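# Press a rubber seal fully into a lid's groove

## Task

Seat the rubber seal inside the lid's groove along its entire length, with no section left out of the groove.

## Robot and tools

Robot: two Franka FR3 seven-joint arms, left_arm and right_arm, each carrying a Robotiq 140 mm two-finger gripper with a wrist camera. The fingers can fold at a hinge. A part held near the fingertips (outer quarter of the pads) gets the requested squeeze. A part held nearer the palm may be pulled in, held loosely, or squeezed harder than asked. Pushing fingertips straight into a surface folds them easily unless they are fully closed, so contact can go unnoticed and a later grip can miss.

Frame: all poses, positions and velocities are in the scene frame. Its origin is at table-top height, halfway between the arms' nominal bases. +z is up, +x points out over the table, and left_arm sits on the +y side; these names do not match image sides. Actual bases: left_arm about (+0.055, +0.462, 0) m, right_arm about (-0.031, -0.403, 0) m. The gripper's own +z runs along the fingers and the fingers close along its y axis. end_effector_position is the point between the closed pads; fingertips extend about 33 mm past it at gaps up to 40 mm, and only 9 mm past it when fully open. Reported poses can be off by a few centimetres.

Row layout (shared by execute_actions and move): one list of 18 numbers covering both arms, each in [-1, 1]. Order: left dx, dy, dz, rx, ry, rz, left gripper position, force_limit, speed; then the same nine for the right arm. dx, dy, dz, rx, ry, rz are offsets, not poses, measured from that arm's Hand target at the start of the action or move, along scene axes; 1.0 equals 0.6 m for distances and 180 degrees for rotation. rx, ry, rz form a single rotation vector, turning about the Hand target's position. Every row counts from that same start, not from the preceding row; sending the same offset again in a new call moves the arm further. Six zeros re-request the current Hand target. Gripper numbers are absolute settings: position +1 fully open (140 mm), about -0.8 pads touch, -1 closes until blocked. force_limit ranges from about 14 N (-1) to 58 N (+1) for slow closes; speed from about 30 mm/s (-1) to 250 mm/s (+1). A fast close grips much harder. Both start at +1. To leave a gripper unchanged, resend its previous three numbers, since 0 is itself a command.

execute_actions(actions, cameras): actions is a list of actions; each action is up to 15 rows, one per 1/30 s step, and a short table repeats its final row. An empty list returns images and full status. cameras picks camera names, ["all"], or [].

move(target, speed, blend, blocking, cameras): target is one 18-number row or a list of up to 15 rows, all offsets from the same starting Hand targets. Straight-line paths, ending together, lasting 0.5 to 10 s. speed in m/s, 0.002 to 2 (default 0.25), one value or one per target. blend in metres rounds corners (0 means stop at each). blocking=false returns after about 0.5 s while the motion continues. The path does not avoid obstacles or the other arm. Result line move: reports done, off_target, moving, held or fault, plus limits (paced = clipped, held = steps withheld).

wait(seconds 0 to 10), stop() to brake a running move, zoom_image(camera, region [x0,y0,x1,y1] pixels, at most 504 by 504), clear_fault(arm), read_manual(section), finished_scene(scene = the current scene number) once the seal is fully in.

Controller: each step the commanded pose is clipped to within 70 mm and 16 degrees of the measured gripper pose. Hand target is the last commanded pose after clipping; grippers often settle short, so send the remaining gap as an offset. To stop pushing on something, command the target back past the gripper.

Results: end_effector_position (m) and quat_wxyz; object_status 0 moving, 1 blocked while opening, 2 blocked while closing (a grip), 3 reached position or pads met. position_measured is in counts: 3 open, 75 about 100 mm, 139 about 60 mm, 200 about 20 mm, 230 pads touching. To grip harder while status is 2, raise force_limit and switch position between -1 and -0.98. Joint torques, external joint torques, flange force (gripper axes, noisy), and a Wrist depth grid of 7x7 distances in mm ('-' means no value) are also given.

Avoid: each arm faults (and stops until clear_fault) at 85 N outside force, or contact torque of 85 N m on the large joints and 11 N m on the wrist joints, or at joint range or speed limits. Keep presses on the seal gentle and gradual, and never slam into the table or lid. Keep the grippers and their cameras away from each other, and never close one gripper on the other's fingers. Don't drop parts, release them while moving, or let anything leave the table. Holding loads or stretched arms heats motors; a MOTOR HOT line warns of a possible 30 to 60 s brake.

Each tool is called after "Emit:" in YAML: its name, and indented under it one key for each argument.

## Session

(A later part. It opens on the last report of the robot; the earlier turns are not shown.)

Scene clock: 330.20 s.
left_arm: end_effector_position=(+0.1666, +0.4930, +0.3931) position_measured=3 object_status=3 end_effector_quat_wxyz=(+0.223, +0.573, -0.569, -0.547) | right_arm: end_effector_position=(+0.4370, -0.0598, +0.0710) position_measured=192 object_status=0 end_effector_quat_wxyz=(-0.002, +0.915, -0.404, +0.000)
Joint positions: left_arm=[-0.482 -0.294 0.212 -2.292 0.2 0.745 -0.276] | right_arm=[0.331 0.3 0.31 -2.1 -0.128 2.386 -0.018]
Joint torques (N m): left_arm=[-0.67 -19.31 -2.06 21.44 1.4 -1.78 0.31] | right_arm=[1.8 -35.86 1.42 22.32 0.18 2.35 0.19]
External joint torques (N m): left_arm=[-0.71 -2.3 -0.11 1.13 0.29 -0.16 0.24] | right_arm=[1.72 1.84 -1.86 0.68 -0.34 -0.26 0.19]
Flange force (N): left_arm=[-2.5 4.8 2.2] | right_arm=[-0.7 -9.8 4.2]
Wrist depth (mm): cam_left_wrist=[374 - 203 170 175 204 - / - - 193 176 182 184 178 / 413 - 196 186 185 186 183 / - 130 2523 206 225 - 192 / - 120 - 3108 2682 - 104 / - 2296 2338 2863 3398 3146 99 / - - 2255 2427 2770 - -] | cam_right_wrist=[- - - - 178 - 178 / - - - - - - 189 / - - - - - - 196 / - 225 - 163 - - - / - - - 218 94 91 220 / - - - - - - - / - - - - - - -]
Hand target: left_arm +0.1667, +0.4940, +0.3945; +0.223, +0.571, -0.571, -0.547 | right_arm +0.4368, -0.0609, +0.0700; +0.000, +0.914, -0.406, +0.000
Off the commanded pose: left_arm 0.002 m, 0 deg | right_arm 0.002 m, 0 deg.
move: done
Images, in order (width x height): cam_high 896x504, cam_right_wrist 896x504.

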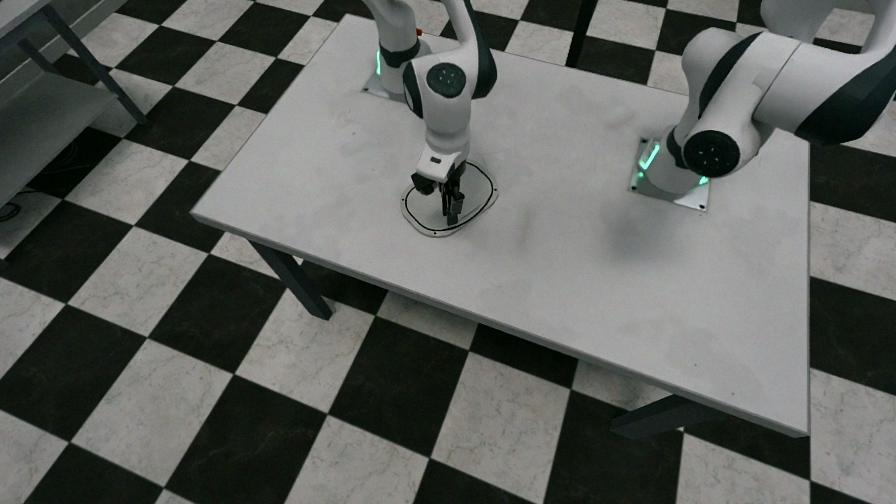

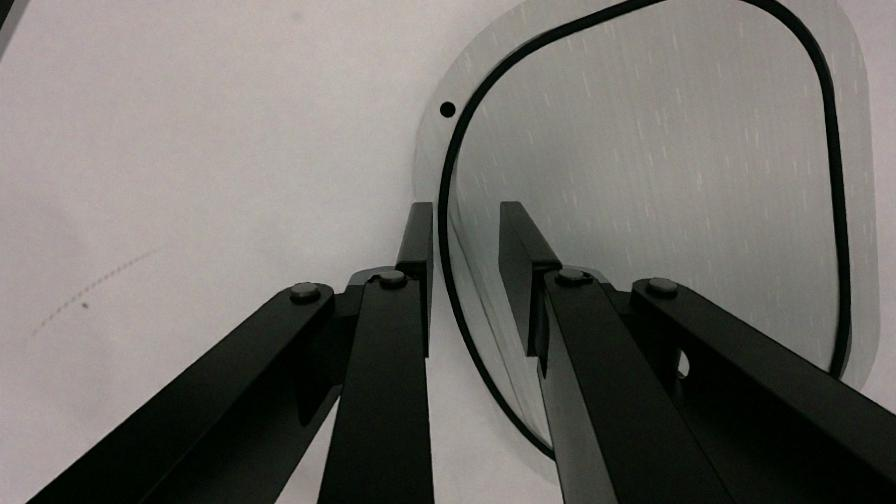

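Emit:
move:
  target:
    - [0,0,0,0,0,0,1,1,1,0.012,0.0108,-0.03,0,0,0,-0.5,-0.5,-0.5]
    - [0,0,0,0,0,0,1,1,1,0.012,0.0108,-0.0513,0,0,0,-0.5,-0.5,-0.5]
    - [0,0,0,0,0,0,1,1,1,0.012,0.0108,-0.0513,0,0,0,-1,-0.5,-0.5]
    - [0,0,0,0,0,0,1,1,1,0.009,0,0.06,0,0,0,-1,-0.5,-0.5]
  speed: [0.15,0.06,0.1,0.12]
  blend: [0.004,0,0,0]
  cameras: ["cam_right_wrist","cam_high"]

Emit:
zoom_image:
  camera: "cam_high"
  region: [380, 130, 530, 250]

Scene clock: 345.67 s.
left_arm: end_effector_position=(+0.1666, +0.4930, +0.3931) position_measured=3 object_status=3 end_effector_quat_wxyz=(+0.223, +0.573, -0.569, -0.547) | right_arm: end_effector_position=(+0.4433, -0.0612, +0.1058) position_measured=227 object_status=2 end_effector_quat_wxyz=(+0.000, +0.913, -0.409, +0.002)
Joint positions: left_arm=[-0.482 -0.294 0.212 -2.292 0.2 0.745 -0.276] | right_arm=[0.331 0.253 0.308 -2.063 -0.107 2.303 -0.029]
Joint velocities: left_arm=[within noise] | right_arm=[0 0.001 0.001 0.001 -0.001 -0.005 -0.007]
Joint torques (N m): left_arm=[-0.71 -19.31 -2.06 21.43 1.4 -1.78 0.33] | right_arm=[0.44 -36 2.41 22.86 0.85 2.44 -0.51]
External joint torques (N m): left_arm=[-0.74 -2.32 -0.09 1.09 0.28 -0.18 0.25] | right_arm=[0.42 1.14 -0.31 0.28 0.29 -0.17 -0.51]
Flange force (N): left_arm=[-2.5 4.8 2.4] | right_arm=[1.1 -4.1 0.9]
Wrist depth (mm): cam_left_wrist=[- - 203 171 178 215 191 / 398 545 187 175 181 184 179 / - - 197 186 185 186 183 / - 130 2800 210 3070 132 192 / - 130 - 3070 4247 132 104 / - 2360 - 3353 - 3146 - / - 2197 2800 2523 - 2929 -] | cam_right_wrist=[- - - - 210 209 - / - - - - - - - / - - - 232 - - - / - - - 115 - - - / - - - - - - 264 / - - - - - - - / - - - - - - -]
Hand target: left_arm +0.1667, +0.4940, +0.3945; +0.223, +0.571, -0.571, -0.547 | right_arm +0.4422, -0.0609, +0.1060; +0.000, +0.914, -0.406, +0.000
Off the commanded pose: left_arm 0.002 m, 0 deg | right_arm 0.001 m, 0 deg.
move: done
Images, in order (width x height): cam_high 896x504, cam_right_wrist 896x504.

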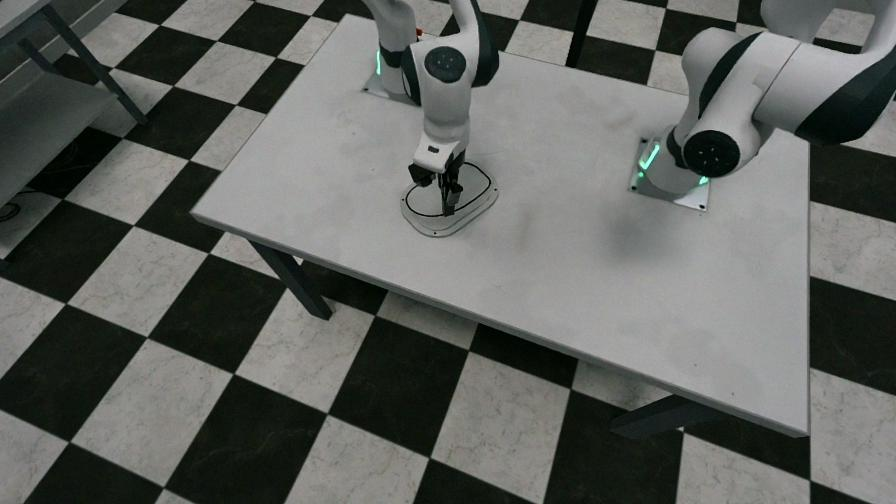

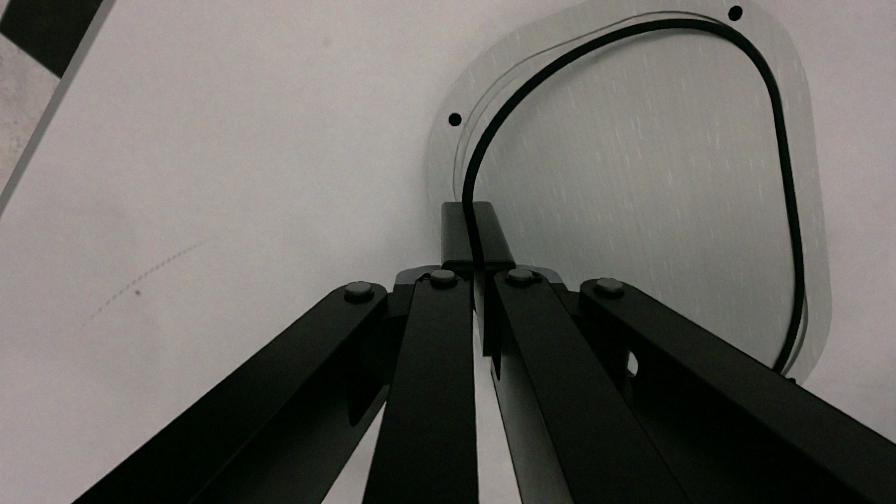

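Scaled by 3.360 from the camera's 896x504 image, which has a finer 1280x720 frame.

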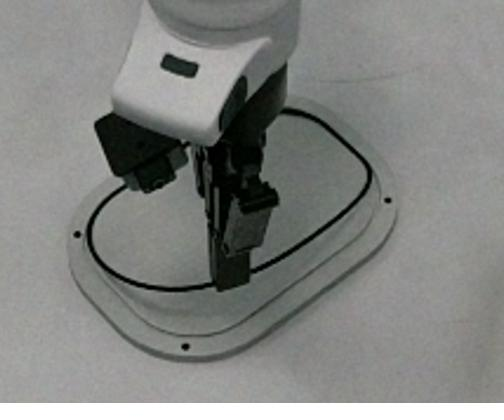

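Emit:
move:
  target:
    - [0,0,0,0,0,0,1,1,1,0,0,-0.06,0,0,0.093,-1,-0.5,-0.5]
    - [0,0,0,0,0,0,1,1,1,0,0,-0.0967,0,0,0.093,-1,-0.5,-0.5]
  speed: [0.15,0.08]
  blend: [0.005,0]
  cameras: ["cam_right_wrist","cam_high"]

Scene clock: 353.37 s.
left_arm: end_effector_position=(+0.1666, +0.4930, +0.3931) position_measured=3 object_status=3 end_effector_quat_wxyz=(+0.223, +0.573, -0.569, -0.547) | right_arm: end_effector_position=(+0.4416, -0.0606, +0.0486) position_measured=227 object_status=2 end_effector_quat_wxyz=(+0.000, +0.962, -0.274, -0.001)
Joint positions: left_arm=[-0.482 -0.294 0.212 -2.292 0.2 0.745 -0.276] | right_arm=[0.285 0.359 0.351 -2.088 -0.181 2.417 -0.265]
Joint velocities: left_arm=[within noise] | right_arm=[-0.001 -0.001 0 0 -0.001 0.002 -0.007]
Joint torques (N m): left_arm=[-0.66 -19.35 -2.07 21.49 1.4 -1.77 0.34] | right_arm=[0.68 -37.02 3.51 21.24 -0.05 2.86 -0.53]
External joint torques (N m): left_arm=[-0.68 -2.29 -0.08 1.12 0.28 -0.16 0.26] | right_arm=[0.8 1.49 -0.66 0.18 -0.56 0.25 -0.53]
Flange force (N): left_arm=[-2.5 4.7 2.2] | right_arm=[2.0 -4.7 4.2]
Wrist depth (mm): cam_left_wrist=[350 449 203 170 176 215 195 / 396 - 186 176 181 184 178 / - - 196 186 186 186 183 / - 130 2682 211 2929 133 192 / - 130 3444 2896 3444 132 104 / - 104 3226 2627 - 2382 99 / - 2574 2863 2124 - - -] | cam_right_wrist=[- - - - - 167 - / - - 183 180 170 166 168 / - - - 175 - 173 - / 204 - - 115 - - 185 / - - - - - - 198 / - - - - - - - / - - - - - - -]
Hand target: left_arm +0.1667, +0.4940, +0.3945; +0.223, +0.571, -0.571, -0.547 | right_arm +0.4422, -0.0609, +0.0479; +0.000, +0.963, -0.269, +0.000
Off the commanded pose: left_arm 0.002 m, 0 deg | right_arm 0.001 m, 1 deg.
move: done
Images, in order (width x height): cam_high 896x504, cam_right_wrist 896x504.

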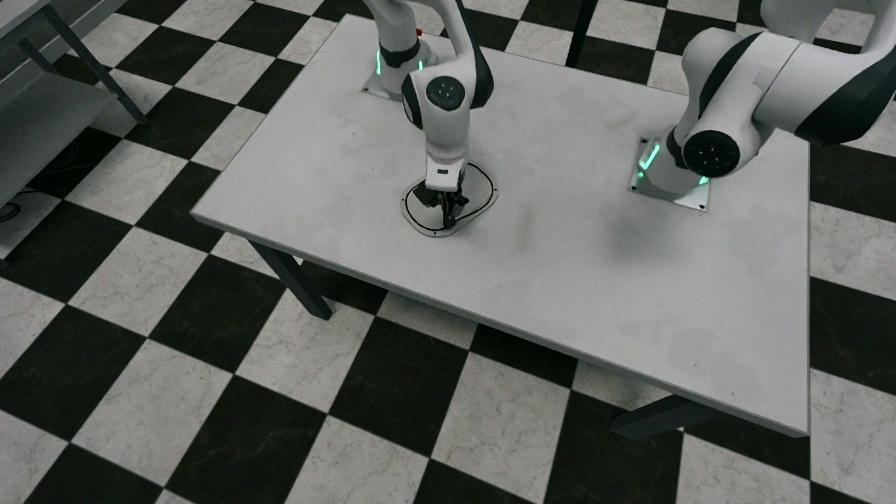

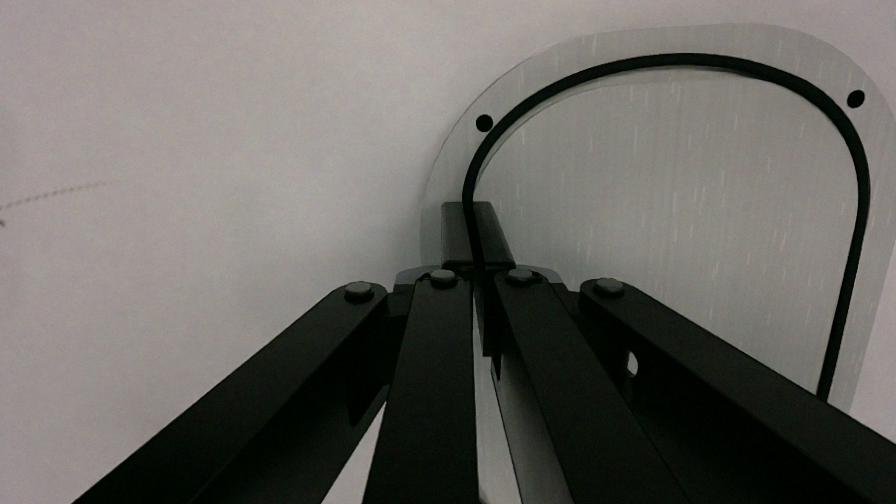

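Emit:
zoom_image:
  camera: "cam_right_wrist"
  region: [400, 20, 896, 300]

Emit:
zoom_image:
  camera: "cam_high"
  region: [380, 130, 530, 250]

Scaled by 1.016 from the camera's 896x504 image, which has a finer 1280x720 frame.

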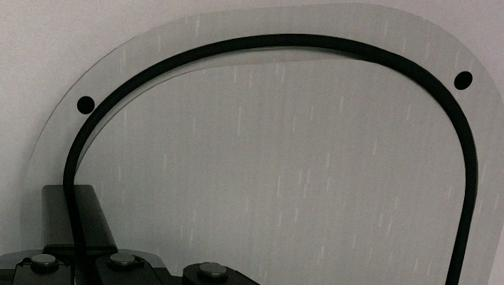

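Scaled by 3.360 from the camera's 896x504 image, which has a finer 1280x720 frame.

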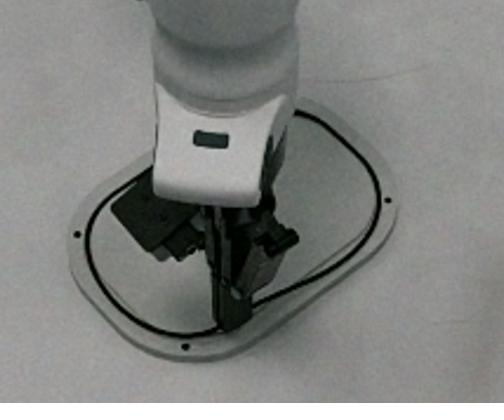

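Emit:
move:
  target:
    - [0,0,0,0,0,0,1,1,1,-0.002,-0.0032,-0.0153,0,0,0,-1,-0.5,-0.5]
    - [0,0,0,0,0,0,1,1,1,-0.002,-0.0032,-0.0153,0,0,0,-0.66,-0.5,-0.5]
    - [0,0,0,0,0,0,1,1,1,-0.002,-0.0032,0.0202,0,0,0,-0.66,-0.5,-0.5]
    - [0,0,0,0,0,0,1,1,1,-0.002,-0.0032,0.0202,0,0,0,-1,-0.5,-0.5]
  speed: [0.06,0.06,0.06,0.06]
  cameras: ["cam_right_wrist"]

Scene clock: 360.77 s.
left_arm: end_effector_position=(+0.1666, +0.4930, +0.3931) position_measured=3 object_status=3 end_effector_quat_wxyz=(+0.223, +0.573, -0.569, -0.547) | right_arm: end_effector_position=(+0.4417, -0.0631, +0.0597) position_measured=232 object_status=3 end_effector_quat_wxyz=(+0.000, +0.963, -0.271, +0.001)
Joint positions: left_arm=[-0.482 -0.294 0.212 -2.292 0.2 0.745 -0.276] | right_arm=[0.273 0.334 0.362 -2.094 -0.177 2.401 -0.276]
Joint torques (N m): left_arm=[-0.71 -19.33 -2.06 21.42 1.4 -1.77 0.3] | right_arm=[0.25 -36.64 3.42 21.7 0.65 2.36 -0.43]
External joint torques (N m): left_arm=[-0.71 -2.21 -0.06 1.01 0.28 -0.16 0.22] | right_arm=[0.19 1.02 -0.69 0.49 0.13 -0.25 -0.43]
Flange force (N): left_arm=[-2.4 4.5 2.4] | right_arm=[2.7 -4.3 1.2]
Wrist depth (mm): cam_left_wrist=[365 - 243 170 177 2124 2072 / 388 - 185 175 181 184 179 / 427 - 196 186 186 186 183 / 441 130 2548 206 229 124 192 / - 130 2498 2800 4551 117 104 / - 2450 - - 3693 - 99 / - 2216 - - 2770 - -] | cam_right_wrist=[- 183 - - - - - / - - - - 177 - 177 / - - - 192 - 185 186 / - - - 115 - 198 - / 227 - - - - 206 210 / - - - - - - 232 / - - - - - - -]
Hand target: left_arm +0.1667, +0.4940, +0.3945; +0.223, +0.571, -0.571, -0.547 | right_arm +0.4410, -0.0628, +0.0601; +0.000, +0.963, -0.269, +0.000
Off the commanded pose: left_arm 0.002 m, 0 deg | right_arm 0.001 m, 0 deg.
move: done
Images, in order (width x height): cam_right_wrist 896x504.

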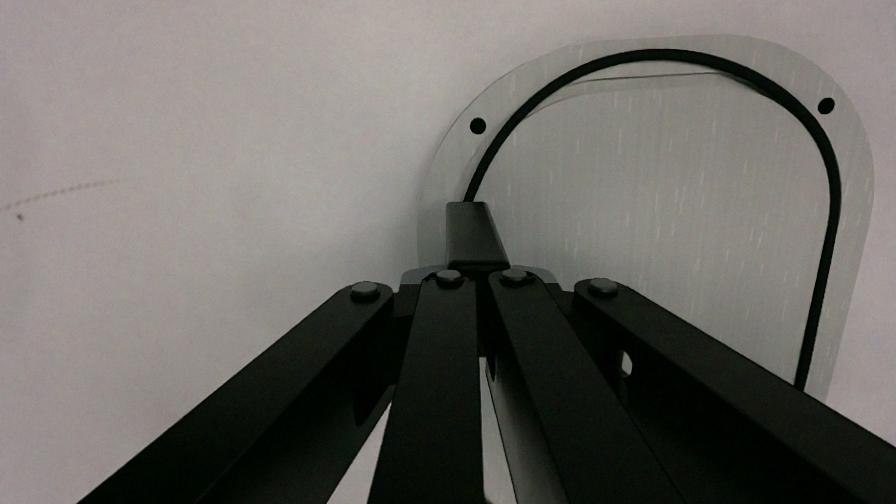

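Emit:
move:
  target:
    - [0,0,0,0,0,0,1,1,1,-0.0007,-0.001,-0.0218,0,0,0,-1,-0.5,-0.5]
    - [0,0,0,0,0,0,1,1,1,-0.0007,-0.001,-0.0315,0,0,0,-1,-0.5,-0.5]
    - [0,0,0,0,0,0,1,1,1,0.0015,0.0027,-0.0327,0,0,0,-1,-0.5,-0.5]
    - [0,0,0,0,0,0,1,1,1,0.0002,0.0005,-0.0402,0,0,0,-1,-0.5,-0.5]
  speed: [0.12,0.06,0.05,0.05]
  blend: [0.003,0.001,0.001,0]
  cameras: ["cam_right_wrist"]

Scene clock: 363.83 s.
left_arm: end_effector_position=(+0.1666, +0.4930, +0.3931) position_measured=3 object_status=3 end_effector_quat_wxyz=(+0.223, +0.573, -0.569, -0.547) | right_arm: end_effector_position=(+0.4430, -0.0601, +0.0412) position_measured=232 object_status=3 end_effector_quat_wxyz=(-0.003, +0.964, -0.267, +0.002)
Joint positions: left_arm=[-0.482 -0.294 0.212 -2.292 0.2 0.745 -0.276] | right_arm=[0.283 0.372 0.351 -2.095 -0.194 2.444 -0.273]
Joint velocities: left_arm=[within noise] | right_arm=[0.003 0.001 -0.002 0 0 0.003 0.003]
Joint torques (N m): left_arm=[-0.69 -19.35 -2.08 21.45 1.39 -1.79 0.31] | right_arm=[0.99 -33.57 2.93 19.2 -0.12 2.92 0.16]
External joint torques (N m): left_arm=[-0.72 -2.3 -0.12 1.09 0.27 -0.17 0.23] | right_arm=[1.08 5.04 -1.42 -1.61 -0.62 0.28 0.16]
Flange force (N): left_arm=[-2.4 4.8 2.3] | right_arm=[1.5 -7.6 12.9]
Wrist depth (mm): cam_left_wrist=[- 463 203 170 176 2141 1902 / - 492 186 176 181 183 178 / - 538 197 187 186 186 183 / - 130 2770 211 2963 133 192 / - 130 3398 2963 - 123 104 / - 2404 2740 3589 2963 - 99 / - 2124 2382 2498 2740 - -] | cam_right_wrist=[- - - - - - 160 / - - - - 160 161 161 / - - - 166 - - 165 / - - 197 126 179 - 181 / - - 89 - - 184 187 / - - - - - - - / - - - - - - -]
Hand target: left_arm +0.1667, +0.4940, +0.3945; +0.223, +0.571, -0.571, -0.547 | right_arm +0.4412, -0.0625, +0.0359; +0.000, +0.963, -0.269, +0.000
Off the commanded pose: left_arm 0.002 m, 0 deg | right_arm 0.006 m, 1 deg.
move: off_target (right_arm); blend cut to 0.0029 m at target 1
Images, in order (width x height): cam_right_wrist 896x504.

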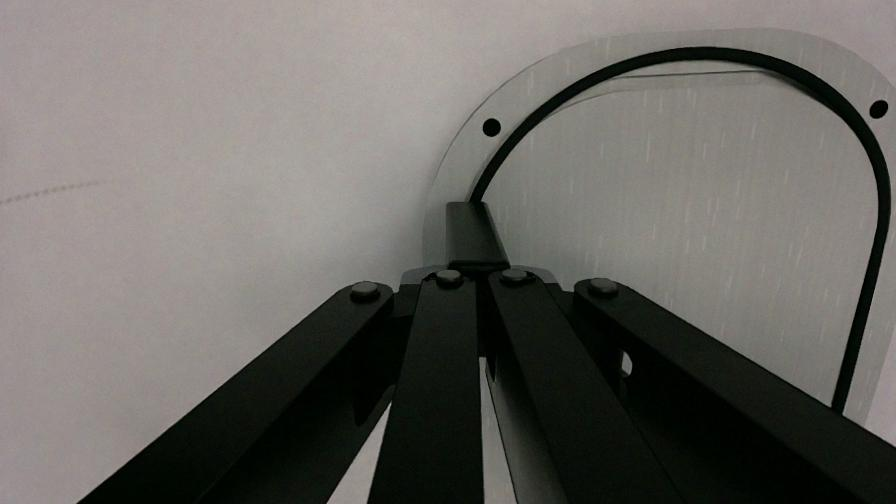

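Emit:
zoom_image:
  camera: "cam_right_wrist"
  region: [400, 60, 652, 270]

Scaled by 2.000 from the camera's 896x504 image, which has a finer 1280x720 frame.

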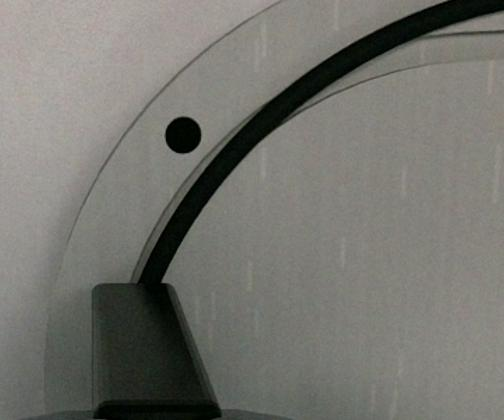

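Emit:
move:
  target:
    - [0,0,0,0,0,0,1,1,1,0.0023,0.0032,0.0185,0,0,-0.044,-1,-0.5,-0.5]
    - [0,0,0,0,0,0,1,1,1,0.001,0.0018,0.0088,0,0,-0.044,-1,-0.5,-0.5]
    - [0,0,0,0,0,0,1,1,1,0.0038,0.0065,0.0077,0,0,-0.044,-1,-0.5,-0.5]
    - [0,0,0,0,0,0,1,1,1,0.0022,0.0035,-0.0007,0,0,-0.044,-1,-0.5,-0.5]
  speed: [0.1,0.06,0.05,0.05]
  blend: [0.003,0.001,0.001,0]
  cameras: ["cam_right_wrist"]

Emit:
zoom_image:
  camera: "cam_right_wrist"
  region: [400, 60, 652, 270]

Scene clock: 370.30 s.
left_arm: end_effector_position=(+0.1666, +0.4930, +0.3931) position_measured=3 object_status=3 end_effector_quat_wxyz=(+0.223, +0.573, -0.569, -0.547) | right_arm: end_effector_position=(+0.4458, -0.0575, +0.0416) position_measured=232 object_status=3 end_effector_quat_wxyz=(-0.004, +0.944, -0.330, +0.004)
Joint positions: left_arm=[-0.482 -0.294 0.212 -2.292 0.2 0.745 -0.276] | right_arm=[0.328 0.373 0.307 -2.086 -0.174 2.447 -0.15]
Joint velocities: left_arm=[within noise] | right_arm=[0 0.001 -0.001 -0.001 -0.001 0 0.006]
Joint torques (N m): left_arm=[-0.69 -19.33 -2.06 21.45 1.38 -1.79 0.33] | right_arm=[1.19 -33.82 2.11 18.59 0.28 2.52 0.26]
External joint torques (N m): left_arm=[-0.69 -2.36 -0.06 1.14 0.27 -0.18 0.25] | right_arm=[1.1 5.5 -1.92 -2.4 -0.21 -0.14 0.26]
Flange force (N): left_arm=[-2.6 4.9 2.3] | right_arm=[0.1 -6.0 12.6]
Wrist depth (mm): cam_left_wrist=[- - 244 171 174 204 194 / 394 - 193 175 181 184 178 / 437 1644 199 186 186 186 183 / - 130 3353 207 3185 133 192 / - 130 3108 2740 2770 123 104 / - 2574 2770 3861 3185 - 99 / - 2255 2275 2711 2682 - -] | cam_right_wrist=[- - - 166 151 156 152 / - - - - 161 161 160 / - - - 169 - 168 167 / - - - 112 - 177 - / - - - - - - 186 / - - - - - - - / - - - - - - -]
Hand target: left_arm +0.1667, +0.4940, +0.3945; +0.223, +0.571, -0.571, -0.547 | right_arm +0.4425, -0.0604, +0.0355; +0.000, +0.942, -0.335, +0.000
Off the commanded pose: left_arm 0.002 m, 0 deg | right_arm 0.008 m, 1 deg.
move: off_target (right_arm)
Images, in order (width x height): cam_right_wrist 896x504.

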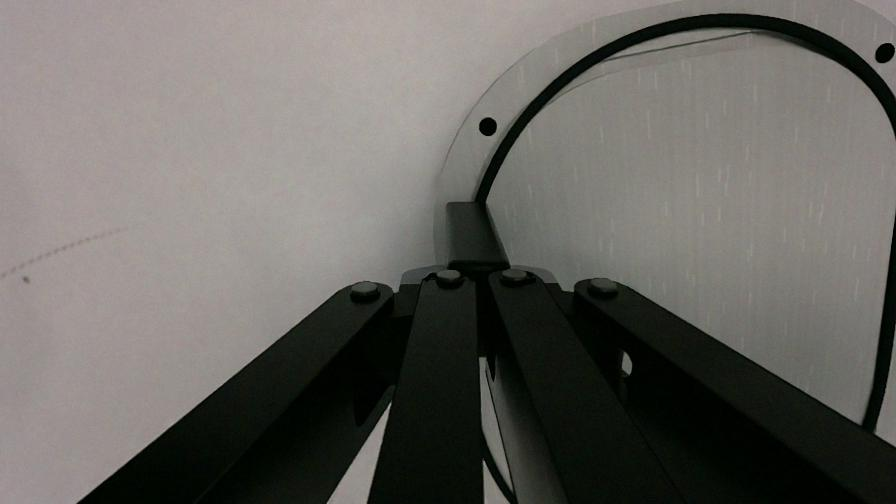

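Scaled by 2.000 from the camera's 896x504 image, which has a finer 1280x720 frame.

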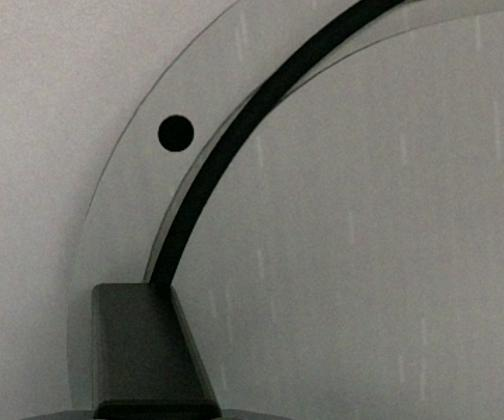

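Emit:
move:
  target:
    - [0,0,0,0,0,0,1,1,1,0.0018,0.0028,0.0408,0,0,0,-1,-0.5,-0.5]
    - [0,0,0,0,0,0,1,1,1,-0.1548,0.09,0.0408,0,0,0.0617,-1,-0.5,-0.5]
  speed: [0.12,0.2]
  blend: [0.005,0]
  cameras: ["cam_right_wrist","cam_high"]

Emit:
zoom_image:
  camera: "cam_right_wrist"
  region: [400, 0, 800, 270]

Scene clock: 377.30 s.
left_arm: end_effector_position=(+0.1666, +0.4930, +0.3931) position_measured=3 object_status=3 end_effector_quat_wxyz=(+0.223, +0.573, -0.569, -0.547) | right_arm: end_effector_position=(+0.3490, -0.0065, +0.0596) position_measured=232 object_status=3 end_effector_quat_wxyz=(+0.001, +0.970, -0.245, +0.000)
Joint positions: left_arm=[-0.482 -0.294 0.212 -2.292 0.2 0.745 -0.276] | right_arm=[0.393 0.256 0.417 -2.213 -0.16 2.438 -0.156]
Joint velocities: left_arm=[within noise] | right_arm=[-0.001 -0.002 -0.001 -0.001 0 0.005 0]
Joint torques (N m): left_arm=[-0.73 -19.35 -2.07 21.44 1.39 -1.77 0.31] | right_arm=[0.7 -33.67 2.76 20.47 0.37 2.86 -0.44]
External joint torques (N m): left_arm=[-0.72 -2.33 -0.06 1.08 0.28 -0.16 0.23] | right_arm=[0.83 0.47 -0.61 -0.36 -0.12 0.27 -0.45]
Flange force (N): left_arm=[-2.5 4.8 2.5] | right_arm=[0.2 -0.2 2.1]
Wrist depth (mm): cam_left_wrist=[351 453 203 171 174 196 1931 / 414 - 186 176 181 184 178 / 403 1573 199 186 186 187 183 / - 130 2863 207 3226 132 192 / - 130 3108 2896 - 132 104 / - 2404 - - - - 99 / - - - - 3034 - -] | cam_right_wrist=[180 181 179 172 166 167 170 / - - - 178 - - 181 / - - - 189 - - 187 / - - - 118 195 202 196 / - - - - - 203 204 / - - - - - - - / - - - - - - -]
Hand target: left_arm +0.1667, +0.4940, +0.3945; +0.223, +0.571, -0.571, -0.547 | right_arm +0.3496, -0.0064, +0.0600; +0.000, +0.970, -0.242, +0.000
Off the commanded pose: left_arm 0.002 m, 0 deg | right_arm 0.001 m, 0 deg.
move: done
Images, in order (width x height): cam_high 896x504, cam_right_wrist 896x504.

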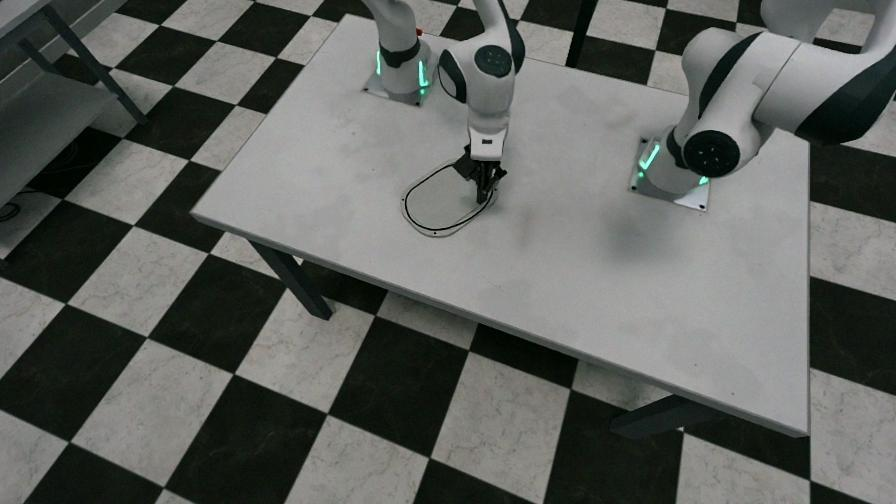

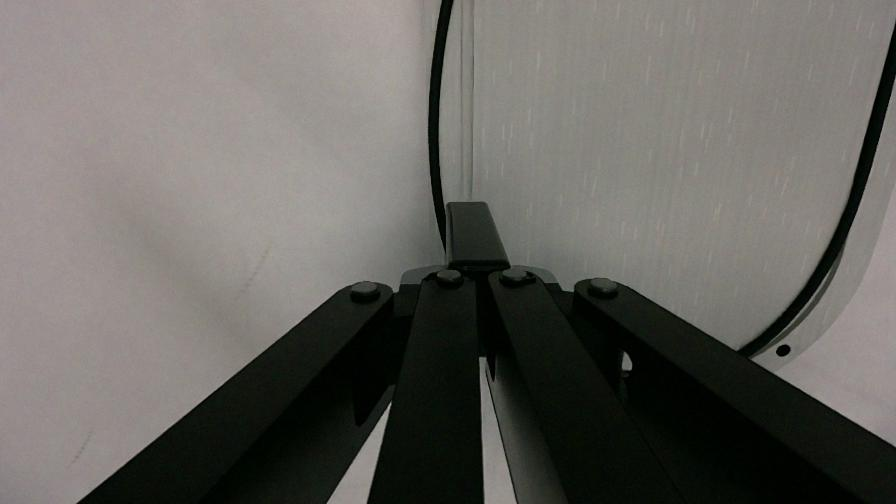

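Scaled by 1.260 from the camera's 896x504 image, which has a finer 1280x720 frame.

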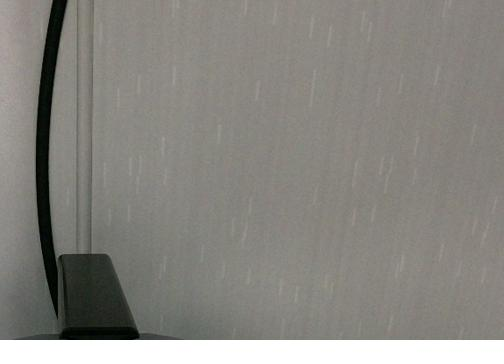

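Emit:
move:
  target: [0,0,0,0,0,0,1,1,1,-0.045,0.0225,0,0,0,0,-1,-0.5,-0.5]
  speed: 0.15
  cameras: ["cam_right_wrist"]

Emit:
zoom_image:
  camera: "cam_right_wrist"
  region: [380, 0, 620, 270]

Scene clock: 381.87 s.
left_arm: end_effector_position=(+0.1666, +0.4930, +0.3931) position_measured=3 object_status=3 end_effector_quat_wxyz=(+0.223, +0.573, -0.569, -0.547) | right_arm: end_effector_position=(+0.3231, +0.0064, +0.0597) position_measured=232 object_status=3 end_effector_quat_wxyz=(+0.001, +0.972, -0.237, +0.000)
Joint positions: left_arm=[-0.482 -0.294 0.212 -2.292 0.2 0.745 -0.276] | right_arm=[0.426 0.236 0.434 -2.243 -0.158 2.449 -0.122]
Joint velocities: left_arm=[within noise] | right_arm=[0.001 0 0.002 0 -0.001 0.001 0.006]
Joint torques (N m): left_arm=[-0.69 -19.35 -2.08 21.46 1.39 -1.78 0.33] | right_arm=[1.35 -32.71 2.6 20.34 0.81 2.84 0.18]
External joint torques (N m): left_arm=[-0.67 -2.44 -0.07 1.2 0.28 -0.17 0.25] | right_arm=[1.4 0.45 -0.65 -0.42 0.33 0.24 0.18]
Flange force (N): left_arm=[-2.6 5.0 2.4] | right_arm=[-1.6 -0.7 2.3]
Wrist depth (mm): cam_left_wrist=[- - 204 171 174 200 - / 406 - 187 175 181 183 178 / 430 1688 199 186 186 186 183 / - 130 2655 207 2929 132 192 / - 130 2929 2523 2655 132 - / - 2404 2655 2523 - - 99 / - 2450 - - 2600 2255 -] | cam_right_wrist=[- - - 173 170 - - / - - - - - - - / - - - 185 - 189 190 / 216 - - 118 121 194 - / - - - - - - - / - - - - - - - / - - - - - - -]
Hand target: left_arm +0.1667, +0.4940, +0.3945; +0.223, +0.571, -0.571, -0.547 | right_arm +0.3226, +0.0071, +0.0600; +0.000, +0.970, -0.242, +0.000
Off the commanded pose: left_arm 0.002 m, 0 deg | right_arm 0.001 m, 1 deg.
move: done
Images, in order (width x height): cam_right_wrist 896x504.

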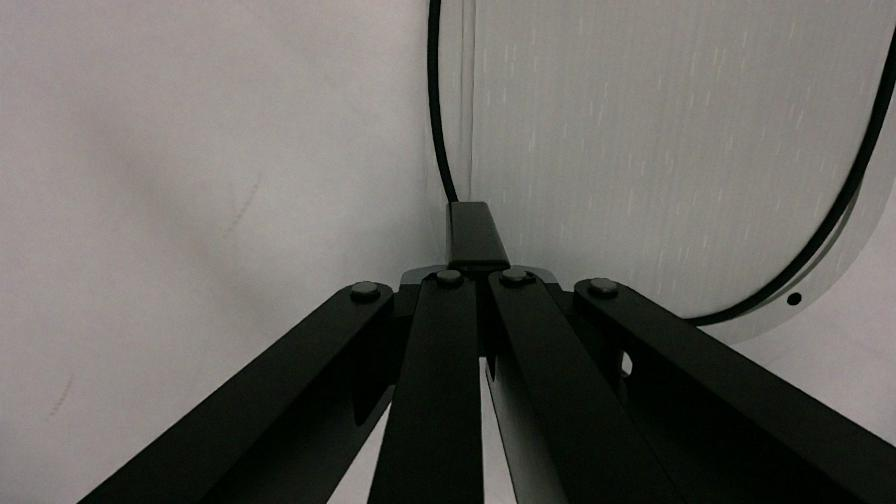

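Scaled by 1.867 from the camera's 896x504 image, which has a finer 1280x720 frame.

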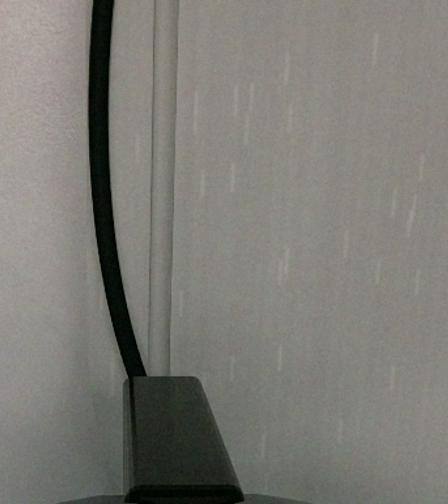

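Emit:
move:
  target:
    - [0,0,0,0,0,0,1,1,1,0.0975,-0.0285,0,0,0,0,-1,-0.5,-0.5]
    - [0,0,0,0,0,0,1,1,1,0.0975,-0.0285,0,0,0,0,-0.66,-0.5,-0.5]
  speed: 0.15
  cameras: ["cam_right_wrist"]

Emit:
zoom_image:
  camera: "cam_right_wrist"
  region: [380, 0, 620, 270]

Scene clock: 386.90 s.
left_arm: end_effector_position=(+0.1666, +0.4930, +0.3931) position_measured=3 object_status=3 end_effector_quat_wxyz=(+0.223, +0.573, -0.569, -0.547) | right_arm: end_effector_position=(+0.3815, -0.0095, +0.0608) position_measured=213 object_status=3 end_effector_quat_wxyz=(-0.002, +0.969, -0.247, +0.000)
Joint positions: left_arm=[-0.482 -0.294 0.212 -2.292 0.2 0.745 -0.276] | right_arm=[0.369 0.303 0.4 -2.141 -0.174 2.417 -0.19]
Joint torques (N m): left_arm=[-0.67 -19.31 -2.05 21.48 1.4 -1.77 0.31] | right_arm=[0.99 -34.32 3.25 21.83 0.15 2.37 -0.52]
External joint torques (N m): left_arm=[-0.64 -2.38 -0.02 1.16 0.28 -0.17 0.23] | right_arm=[1.04 1.82 -0.73 0.72 -0.35 -0.25 -0.52]
Flange force (N): left_arm=[-2.6 4.9 2.3] | right_arm=[2.6 -8.5 3.7]
Wrist depth (mm): cam_left_wrist=[370 484 202 170 174 214 1960 / 364 - 188 175 181 184 178 / - 1655 199 187 186 186 182 / - 130 2600 206 217 133 192 / - 130 2863 3070 3491 132 104 / - 2235 - 3539 - - 99 / - - - 2627 2896 3185 -] | cam_right_wrist=[- - - 170 - 169 - / - - - 185 179 - - / - - - 186 - - - / - - - 121 196 - - / - - 95 - 94 - - / - - - - - - - / - - - - - - -]
Hand target: left_arm +0.1667, +0.4940, +0.3945; +0.223, +0.571, -0.571, -0.547 | right_arm +0.3811, -0.0100, +0.0600; +0.000, +0.970, -0.242, +0.000
Off the commanded pose: left_arm 0.002 m, 0 deg | right_arm 0.001 m, 1 deg.
move: done
Images, in order (width x height): cam_right_wrist 896x504.

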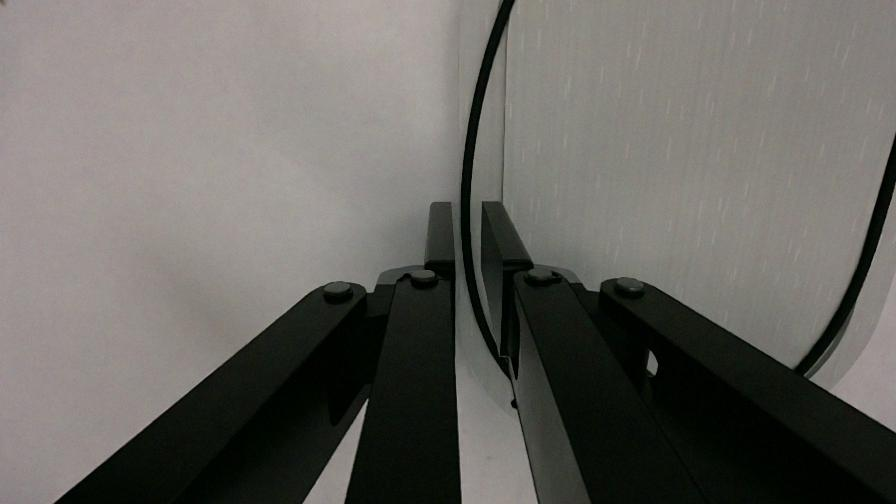

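Scaled by 1.867 from the camera's 896x504 image, which has a finer 1280x720 frame.

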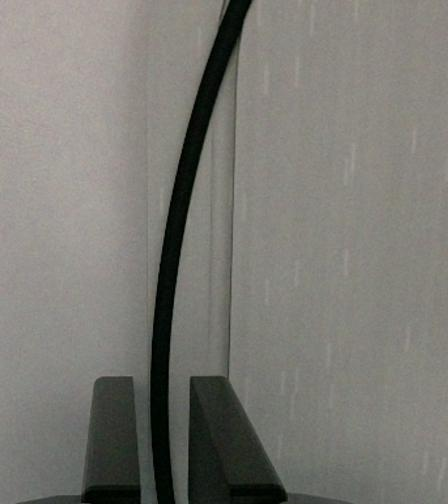

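Emit:
move:
  target:
    - [0,0,0,0,0,0,1,1,1,0,0,-0.0353,0,0,0,-0.66,-0.5,-0.5]
    - [0,0,0,0,0,0,1,1,1,0,0,-0.0353,0,0,0,-1,-0.5,-0.5]
  speed: 0.08
  cameras: []

Emit:
move:
  target:
    - [0,0,0,0,0,0,1,1,1,0,0,0.0153,0,0,0,-1,-0.5,-0.5]
    - [0,0,0,0,0,0,1,1,1,-0.0098,-0.0238,0.0153,0,0,0,-1,-0.5,-0.5]
    - [0,0,0,0,0,0,1,1,1,-0.0098,-0.0238,0.004,0,0,0,-1,-0.5,-0.5]
  speed: [0.1,0.06,0.08]
  blend: [0.002,0.002,0]
  cameras: ["cam_right_wrist"]

Emit:
zoom_image:
  camera: "cam_right_wrist"
  region: [380, 0, 620, 270]

Scene clock: 390.27 s.
left_arm: end_effector_position=(+0.1666, +0.4930, +0.3931) position_measured=3 object_status=3 end_effector_quat_wxyz=(+0.223, +0.573, -0.569, -0.547) | right_arm: end_effector_position=(+0.3807, -0.0096, +0.0398) position_measured=227 object_status=2 end_effector_quat_wxyz=(+0.000, +0.971, -0.240, -0.001)
Joint positions: left_arm=[-0.482 -0.294 0.212 -2.292 0.2 0.745 -0.276] | right_arm=[0.381 0.345 0.385 -2.145 -0.199 2.456 -0.186]
Joint torques (N m): left_arm=[-0.68 -19.32 -2.08 21.46 1.41 -1.78 0.34] | right_arm=[1.25 -34.71 3.24 20.09 0.14 2.9 0.19]
External joint torques (N m): left_arm=[-0.73 -2.27 -0.14 1.08 0.29 -0.18 0.26] | right_arm=[1.18 2.31 -1.25 -0.43 -0.34 0.28 0.19]
Flange force (N): left_arm=[-2.4 4.8 2.3] | right_arm=[0.2 -5.7 7.4]
Wrist depth (mm): cam_left_wrist=[378 - 203 171 176 203 1991 / 399 - 187 175 181 184 178 / - 1960 199 187 186 186 182 / - 130 2627 211 3070 133 192 / - 130 2800 3267 3310 124 104 / - 2338 - - - - 99 / - 2296 2474 2655 - 4110 -] | cam_right_wrist=[- - - 153 - 152 - / - - 173 160 159 161 - / - - 180 179 169 - - / - - - 116 - - - / - - - - - 185 187 / 217 - - - - - - / - - - - - - -]
Hand target: left_arm +0.1667, +0.4940, +0.3945; +0.223, +0.571, -0.571, -0.547 | right_arm +0.3811, -0.0100, +0.0388; +0.000, +0.970, -0.242, +0.000
Off the commanded pose: left_arm 0.002 m, 0 deg | right_arm 0.001 m, 0 deg.
move: done
No camera images: "cameras" was empty.

Scene clock: 391.30 s.
left_arm: end_effector_position=(+0.1666, +0.4930, +0.3931) position_measured=3 object_status=3 end_effector_quat_wxyz=(+0.223, +0.573, -0.569, -0.547) | right_arm: end_effector_position=(+0.3754, -0.0240, +0.0423) position_measured=227 object_status=2 end_effector_quat_wxyz=(+0.000, +0.969, -0.245, +0.000)
Joint positions: left_arm=[-0.482 -0.294 0.212 -2.292 0.2 0.745 -0.276] | right_arm=[0.362 0.305 0.39 -2.196 -0.187 2.471 -0.193]
Joint velocities: left_arm=[within noise] | right_arm=[0 0 0.001 0 -0.001 0.004 -0.001]
Joint torques (N m): left_arm=[-0.71 -19.32 -2.04 21.46 1.39 -1.78 0.32] | right_arm=[0.54 -34 3.19 19.99 0.35 2.92 -0.42]
External joint torques (N m): left_arm=[-0.68 -2.26 0 1.05 0.28 -0.17 0.24] | right_arm=[0.63 1.45 -0.64 -0.32 -0.12 0.32 -0.42]
Flange force (N): left_arm=[-2.5 4.6 2.4] | right_arm=[1.0 -2.4 4.3]
Wrist depth (mm): cam_left_wrist=[- - 244 171 176 2039 192 / - - 188 176 181 183 178 / - 559 199 186 186 186 183 / 484 130 2600 207 216 133 192 / - 120 2963 2896 3589 132 104 / - 2427 4319 - - - 99 / - 2255 2235 - 2863 - -] | cam_right_wrist=[- - - 155 - - - / - - - 162 - - 165 / - - - 168 - 170 170 / - 194 - 115 - 178 177 / - - - - - - 187 / - - - - - - - / - - - - - - -]
Hand target: left_arm +0.1667, +0.4940, +0.3945; +0.223, +0.571, -0.571, -0.547 | right_arm +0.3752, -0.0243, +0.0412; +0.000, +0.970, -0.242, +0.000
Off the commanded pose: left_arm 0.002 m, 0 deg | right_arm 0.001 m, 0 deg.
move: done
Images, in order (width x height): cam_right_wrist 896x504.

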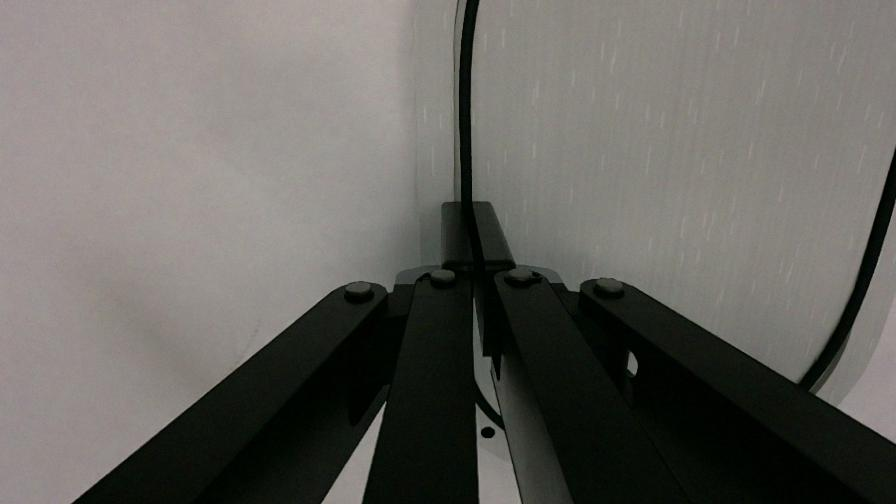

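Scaled by 1.867 from the camera's 896x504 image, which has a finer 1280x720 frame.

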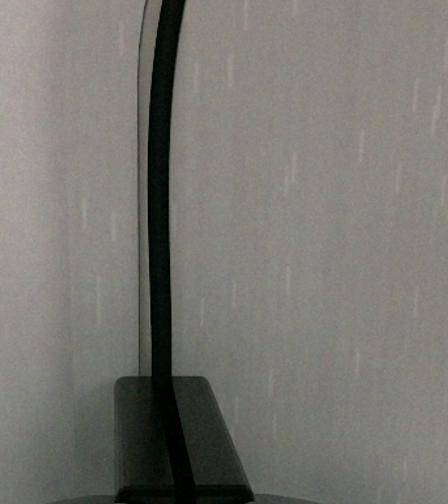

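Emit:
move:
  target:
    - [0,0,0,0,0,0,1,1,1,0,0,-0.0043,0,0,0,-1,-0.5,-0.5]
    - [0,0,0,0,0,0,1,1,1,0,0,-0.0043,0,0,0,-0.67,-0.5,-0.5]
    - [0,0,0,0,0,0,1,1,1,0,0,0.028,0,0,0,-0.67,-0.5,-0.5]
    - [0,0,0,0,0,0,1,1,1,0,0,0.028,0,0,0,-1,-0.5,-0.5]
  speed: 0.08
  cameras: ["cam_right_wrist"]

Emit:
zoom_image:
  camera: "cam_right_wrist"
  region: [380, 0, 620, 270]

Scene clock: 395.17 s.
left_arm: end_effector_position=(+0.1666, +0.4930, +0.3931) position_measured=3 object_status=3 end_effector_quat_wxyz=(+0.223, +0.573, -0.569, -0.547) | right_arm: end_effector_position=(+0.3759, -0.0245, +0.0575) position_measured=232 object_status=3 end_effector_quat_wxyz=(+0.000, +0.970, -0.244, +0.001)
Joint positions: left_arm=[-0.482 -0.294 0.212 -2.292 0.2 0.745 -0.276] | right_arm=[0.349 0.274 0.405 -2.194 -0.17 2.441 -0.208]
Joint torques (N m): left_arm=[-0.69 -19.33 -2.04 21.44 1.4 -1.78 0.32] | right_arm=[0.69 -33.96 3.39 21.24 0.71 2.37 -0.46]
External joint torques (N m): left_arm=[-0.72 -2.34 -0.08 1.13 0.28 -0.17 0.24] | right_arm=[0.77 0.81 -0.16 0.46 0.22 -0.24 -0.46]
Flange force (N): left_arm=[-2.5 4.8 2.3] | right_arm=[1.3 -4.0 0.7]
Wrist depth (mm): cam_left_wrist=[385 425 205 171 177 203 1960 / - - 186 175 181 184 178 / 447 2007 200 186 186 186 182 / 461 130 2089 207 208 133 192 / - 130 3034 2929 3398 132 104 / - 2427 3070 3070 3108 - 99 / - 1860 - - 3353 - -] | cam_right_wrist=[- 183 - 168 - 166 167 / - 191 187 174 - - 175 / - - - 186 - - - / - - - 115 - 192 - / - - - - - - - / - - - - - - - / - - - - - - -]
Hand target: left_arm +0.1667, +0.4940, +0.3945; +0.223, +0.571, -0.571, -0.547 | right_arm +0.3752, -0.0243, +0.0580; +0.000, +0.970, -0.242, +0.000
Off the commanded pose: left_arm 0.002 m, 0 deg | right_arm 0.001 m, 0 deg.
move: done
Images, in order (width x height): cam_right_wrist 896x504.

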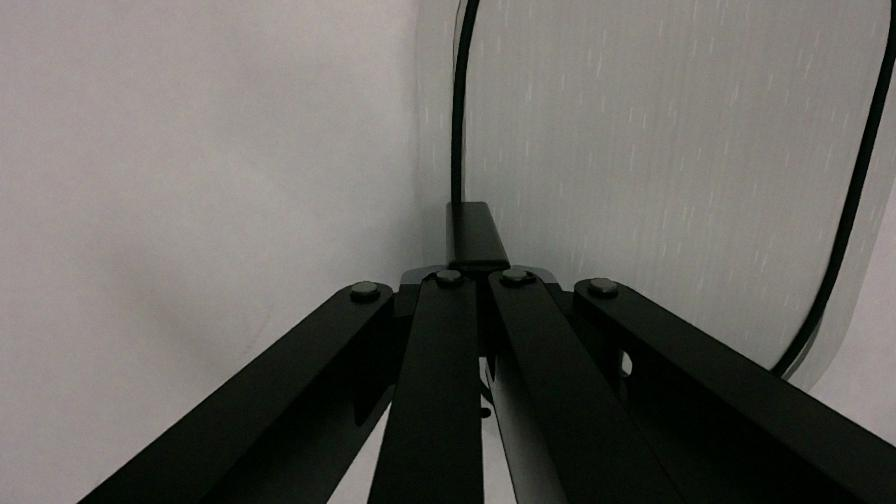

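Scaled by 1.867 from the camera's 896x504 image, which has a finer 1280x720 frame.

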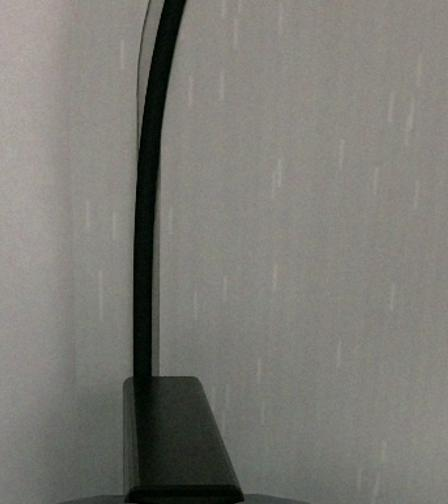

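Emit:
move:
  target:
    - [0,0,0,0,0,0,1,1,1,-0.0863,0.0552,-0.0183,0,0,0,-1,-0.5,-0.5]
    - [0,0,0,0,0,0,1,1,1,-0.087,0.0537,-0.028,0,0,0,-1,-0.5,-0.5]
    - [0,0,0,0,0,0,1,1,1,-0.089,0.05,-0.0292,0,0,0,-1,-0.5,-0.5]
    - [0,0,0,0,0,0,1,1,1,-0.0895,0.0497,-0.0367,0,0,0,-1,-0.5,-0.5]
  speed: [0.2,0.06,0.05,0.05]
  blend: [0.003,0.001,0.001,0]
  cameras: ["cam_right_wrist"]

Emit:
zoom_image:
  camera: "cam_right_wrist"
  region: [380, 0, 620, 270]

Scene clock: 399.03 s.
left_arm: end_effector_position=(+0.1666, +0.4930, +0.3931) position_measured=3 object_status=3 end_effector_quat_wxyz=(+0.223, +0.573, -0.569, -0.547) | right_arm: end_effector_position=(+0.3214, +0.0073, +0.0393) position_measured=232 object_status=3 end_effector_quat_wxyz=(-0.001, +0.971, -0.239, +0.000)
Joint positions: left_arm=[-0.482 -0.294 0.212 -2.292 0.2 0.745 -0.276] | right_arm=[0.451 0.275 0.407 -2.253 -0.179 2.501 -0.102]
Joint velocities: left_arm=[within noise] | right_arm=[0 0 -0.001 0 0 0.001 0.006]
Joint torques (N m): left_arm=[-0.73 -19.34 -2.04 21.44 1.4 -1.78 0.31] | right_arm=[1.02 -29.89 1.64 18.41 -0.14 3.3 0.22]
External joint torques (N m): left_arm=[-0.65 -2.3 0.04 1.04 0.29 -0.18 0.23] | right_arm=[1.01 4.08 -1.99 -1.52 -0.59 0.71 0.22]
Flange force (N): left_arm=[-2.6 4.6 2.5] | right_arm=[0.3 -6.1 14.0]
Wrist depth (mm): cam_left_wrist=[- 463 203 171 174 205 192 / - - 184 175 181 184 178 / 435 - 196 186 185 187 182 / - 130 2682 203 3146 133 193 / - 120 3108 3921 3539 132 104 / - 2178 - - 2896 - 99 / - - - 2770 2770 - -] | cam_right_wrist=[- - - 153 152 152 149 / - - - 158 - - 159 / - - - 167 - - - / - - - 111 180 - - / - - - - - - 182 / - - - - - - - / - - - - - - -]
Hand target: left_arm +0.1667, +0.4940, +0.3945; +0.223, +0.571, -0.571, -0.547 | right_arm +0.3215, +0.0055, +0.0360; +0.000, +0.970, -0.242, +0.000
Off the commanded pose: left_arm 0.002 m, 0 deg | right_arm 0.004 m, 0 deg.
move: off_target (right_arm)
Images, in order (width x height): cam_right_wrist 896x504.

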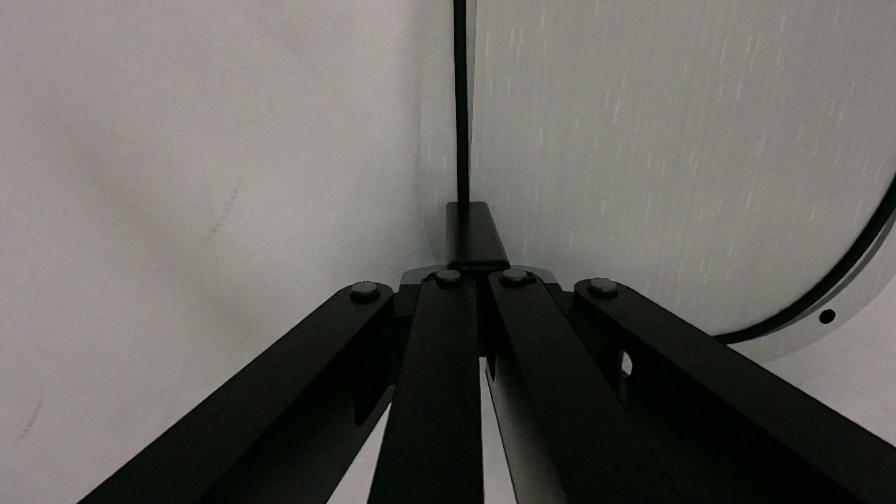

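Scaled by 1.867 from the camera's 896x504 image, which has a finer 1280x720 frame.

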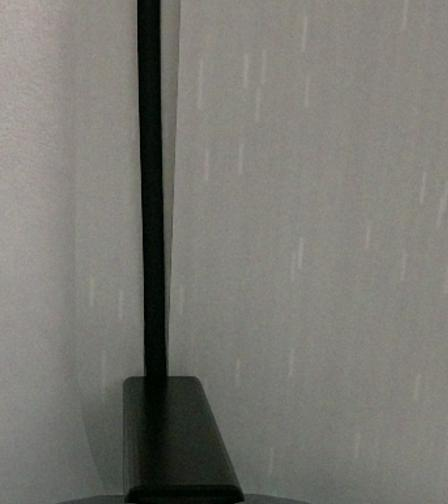

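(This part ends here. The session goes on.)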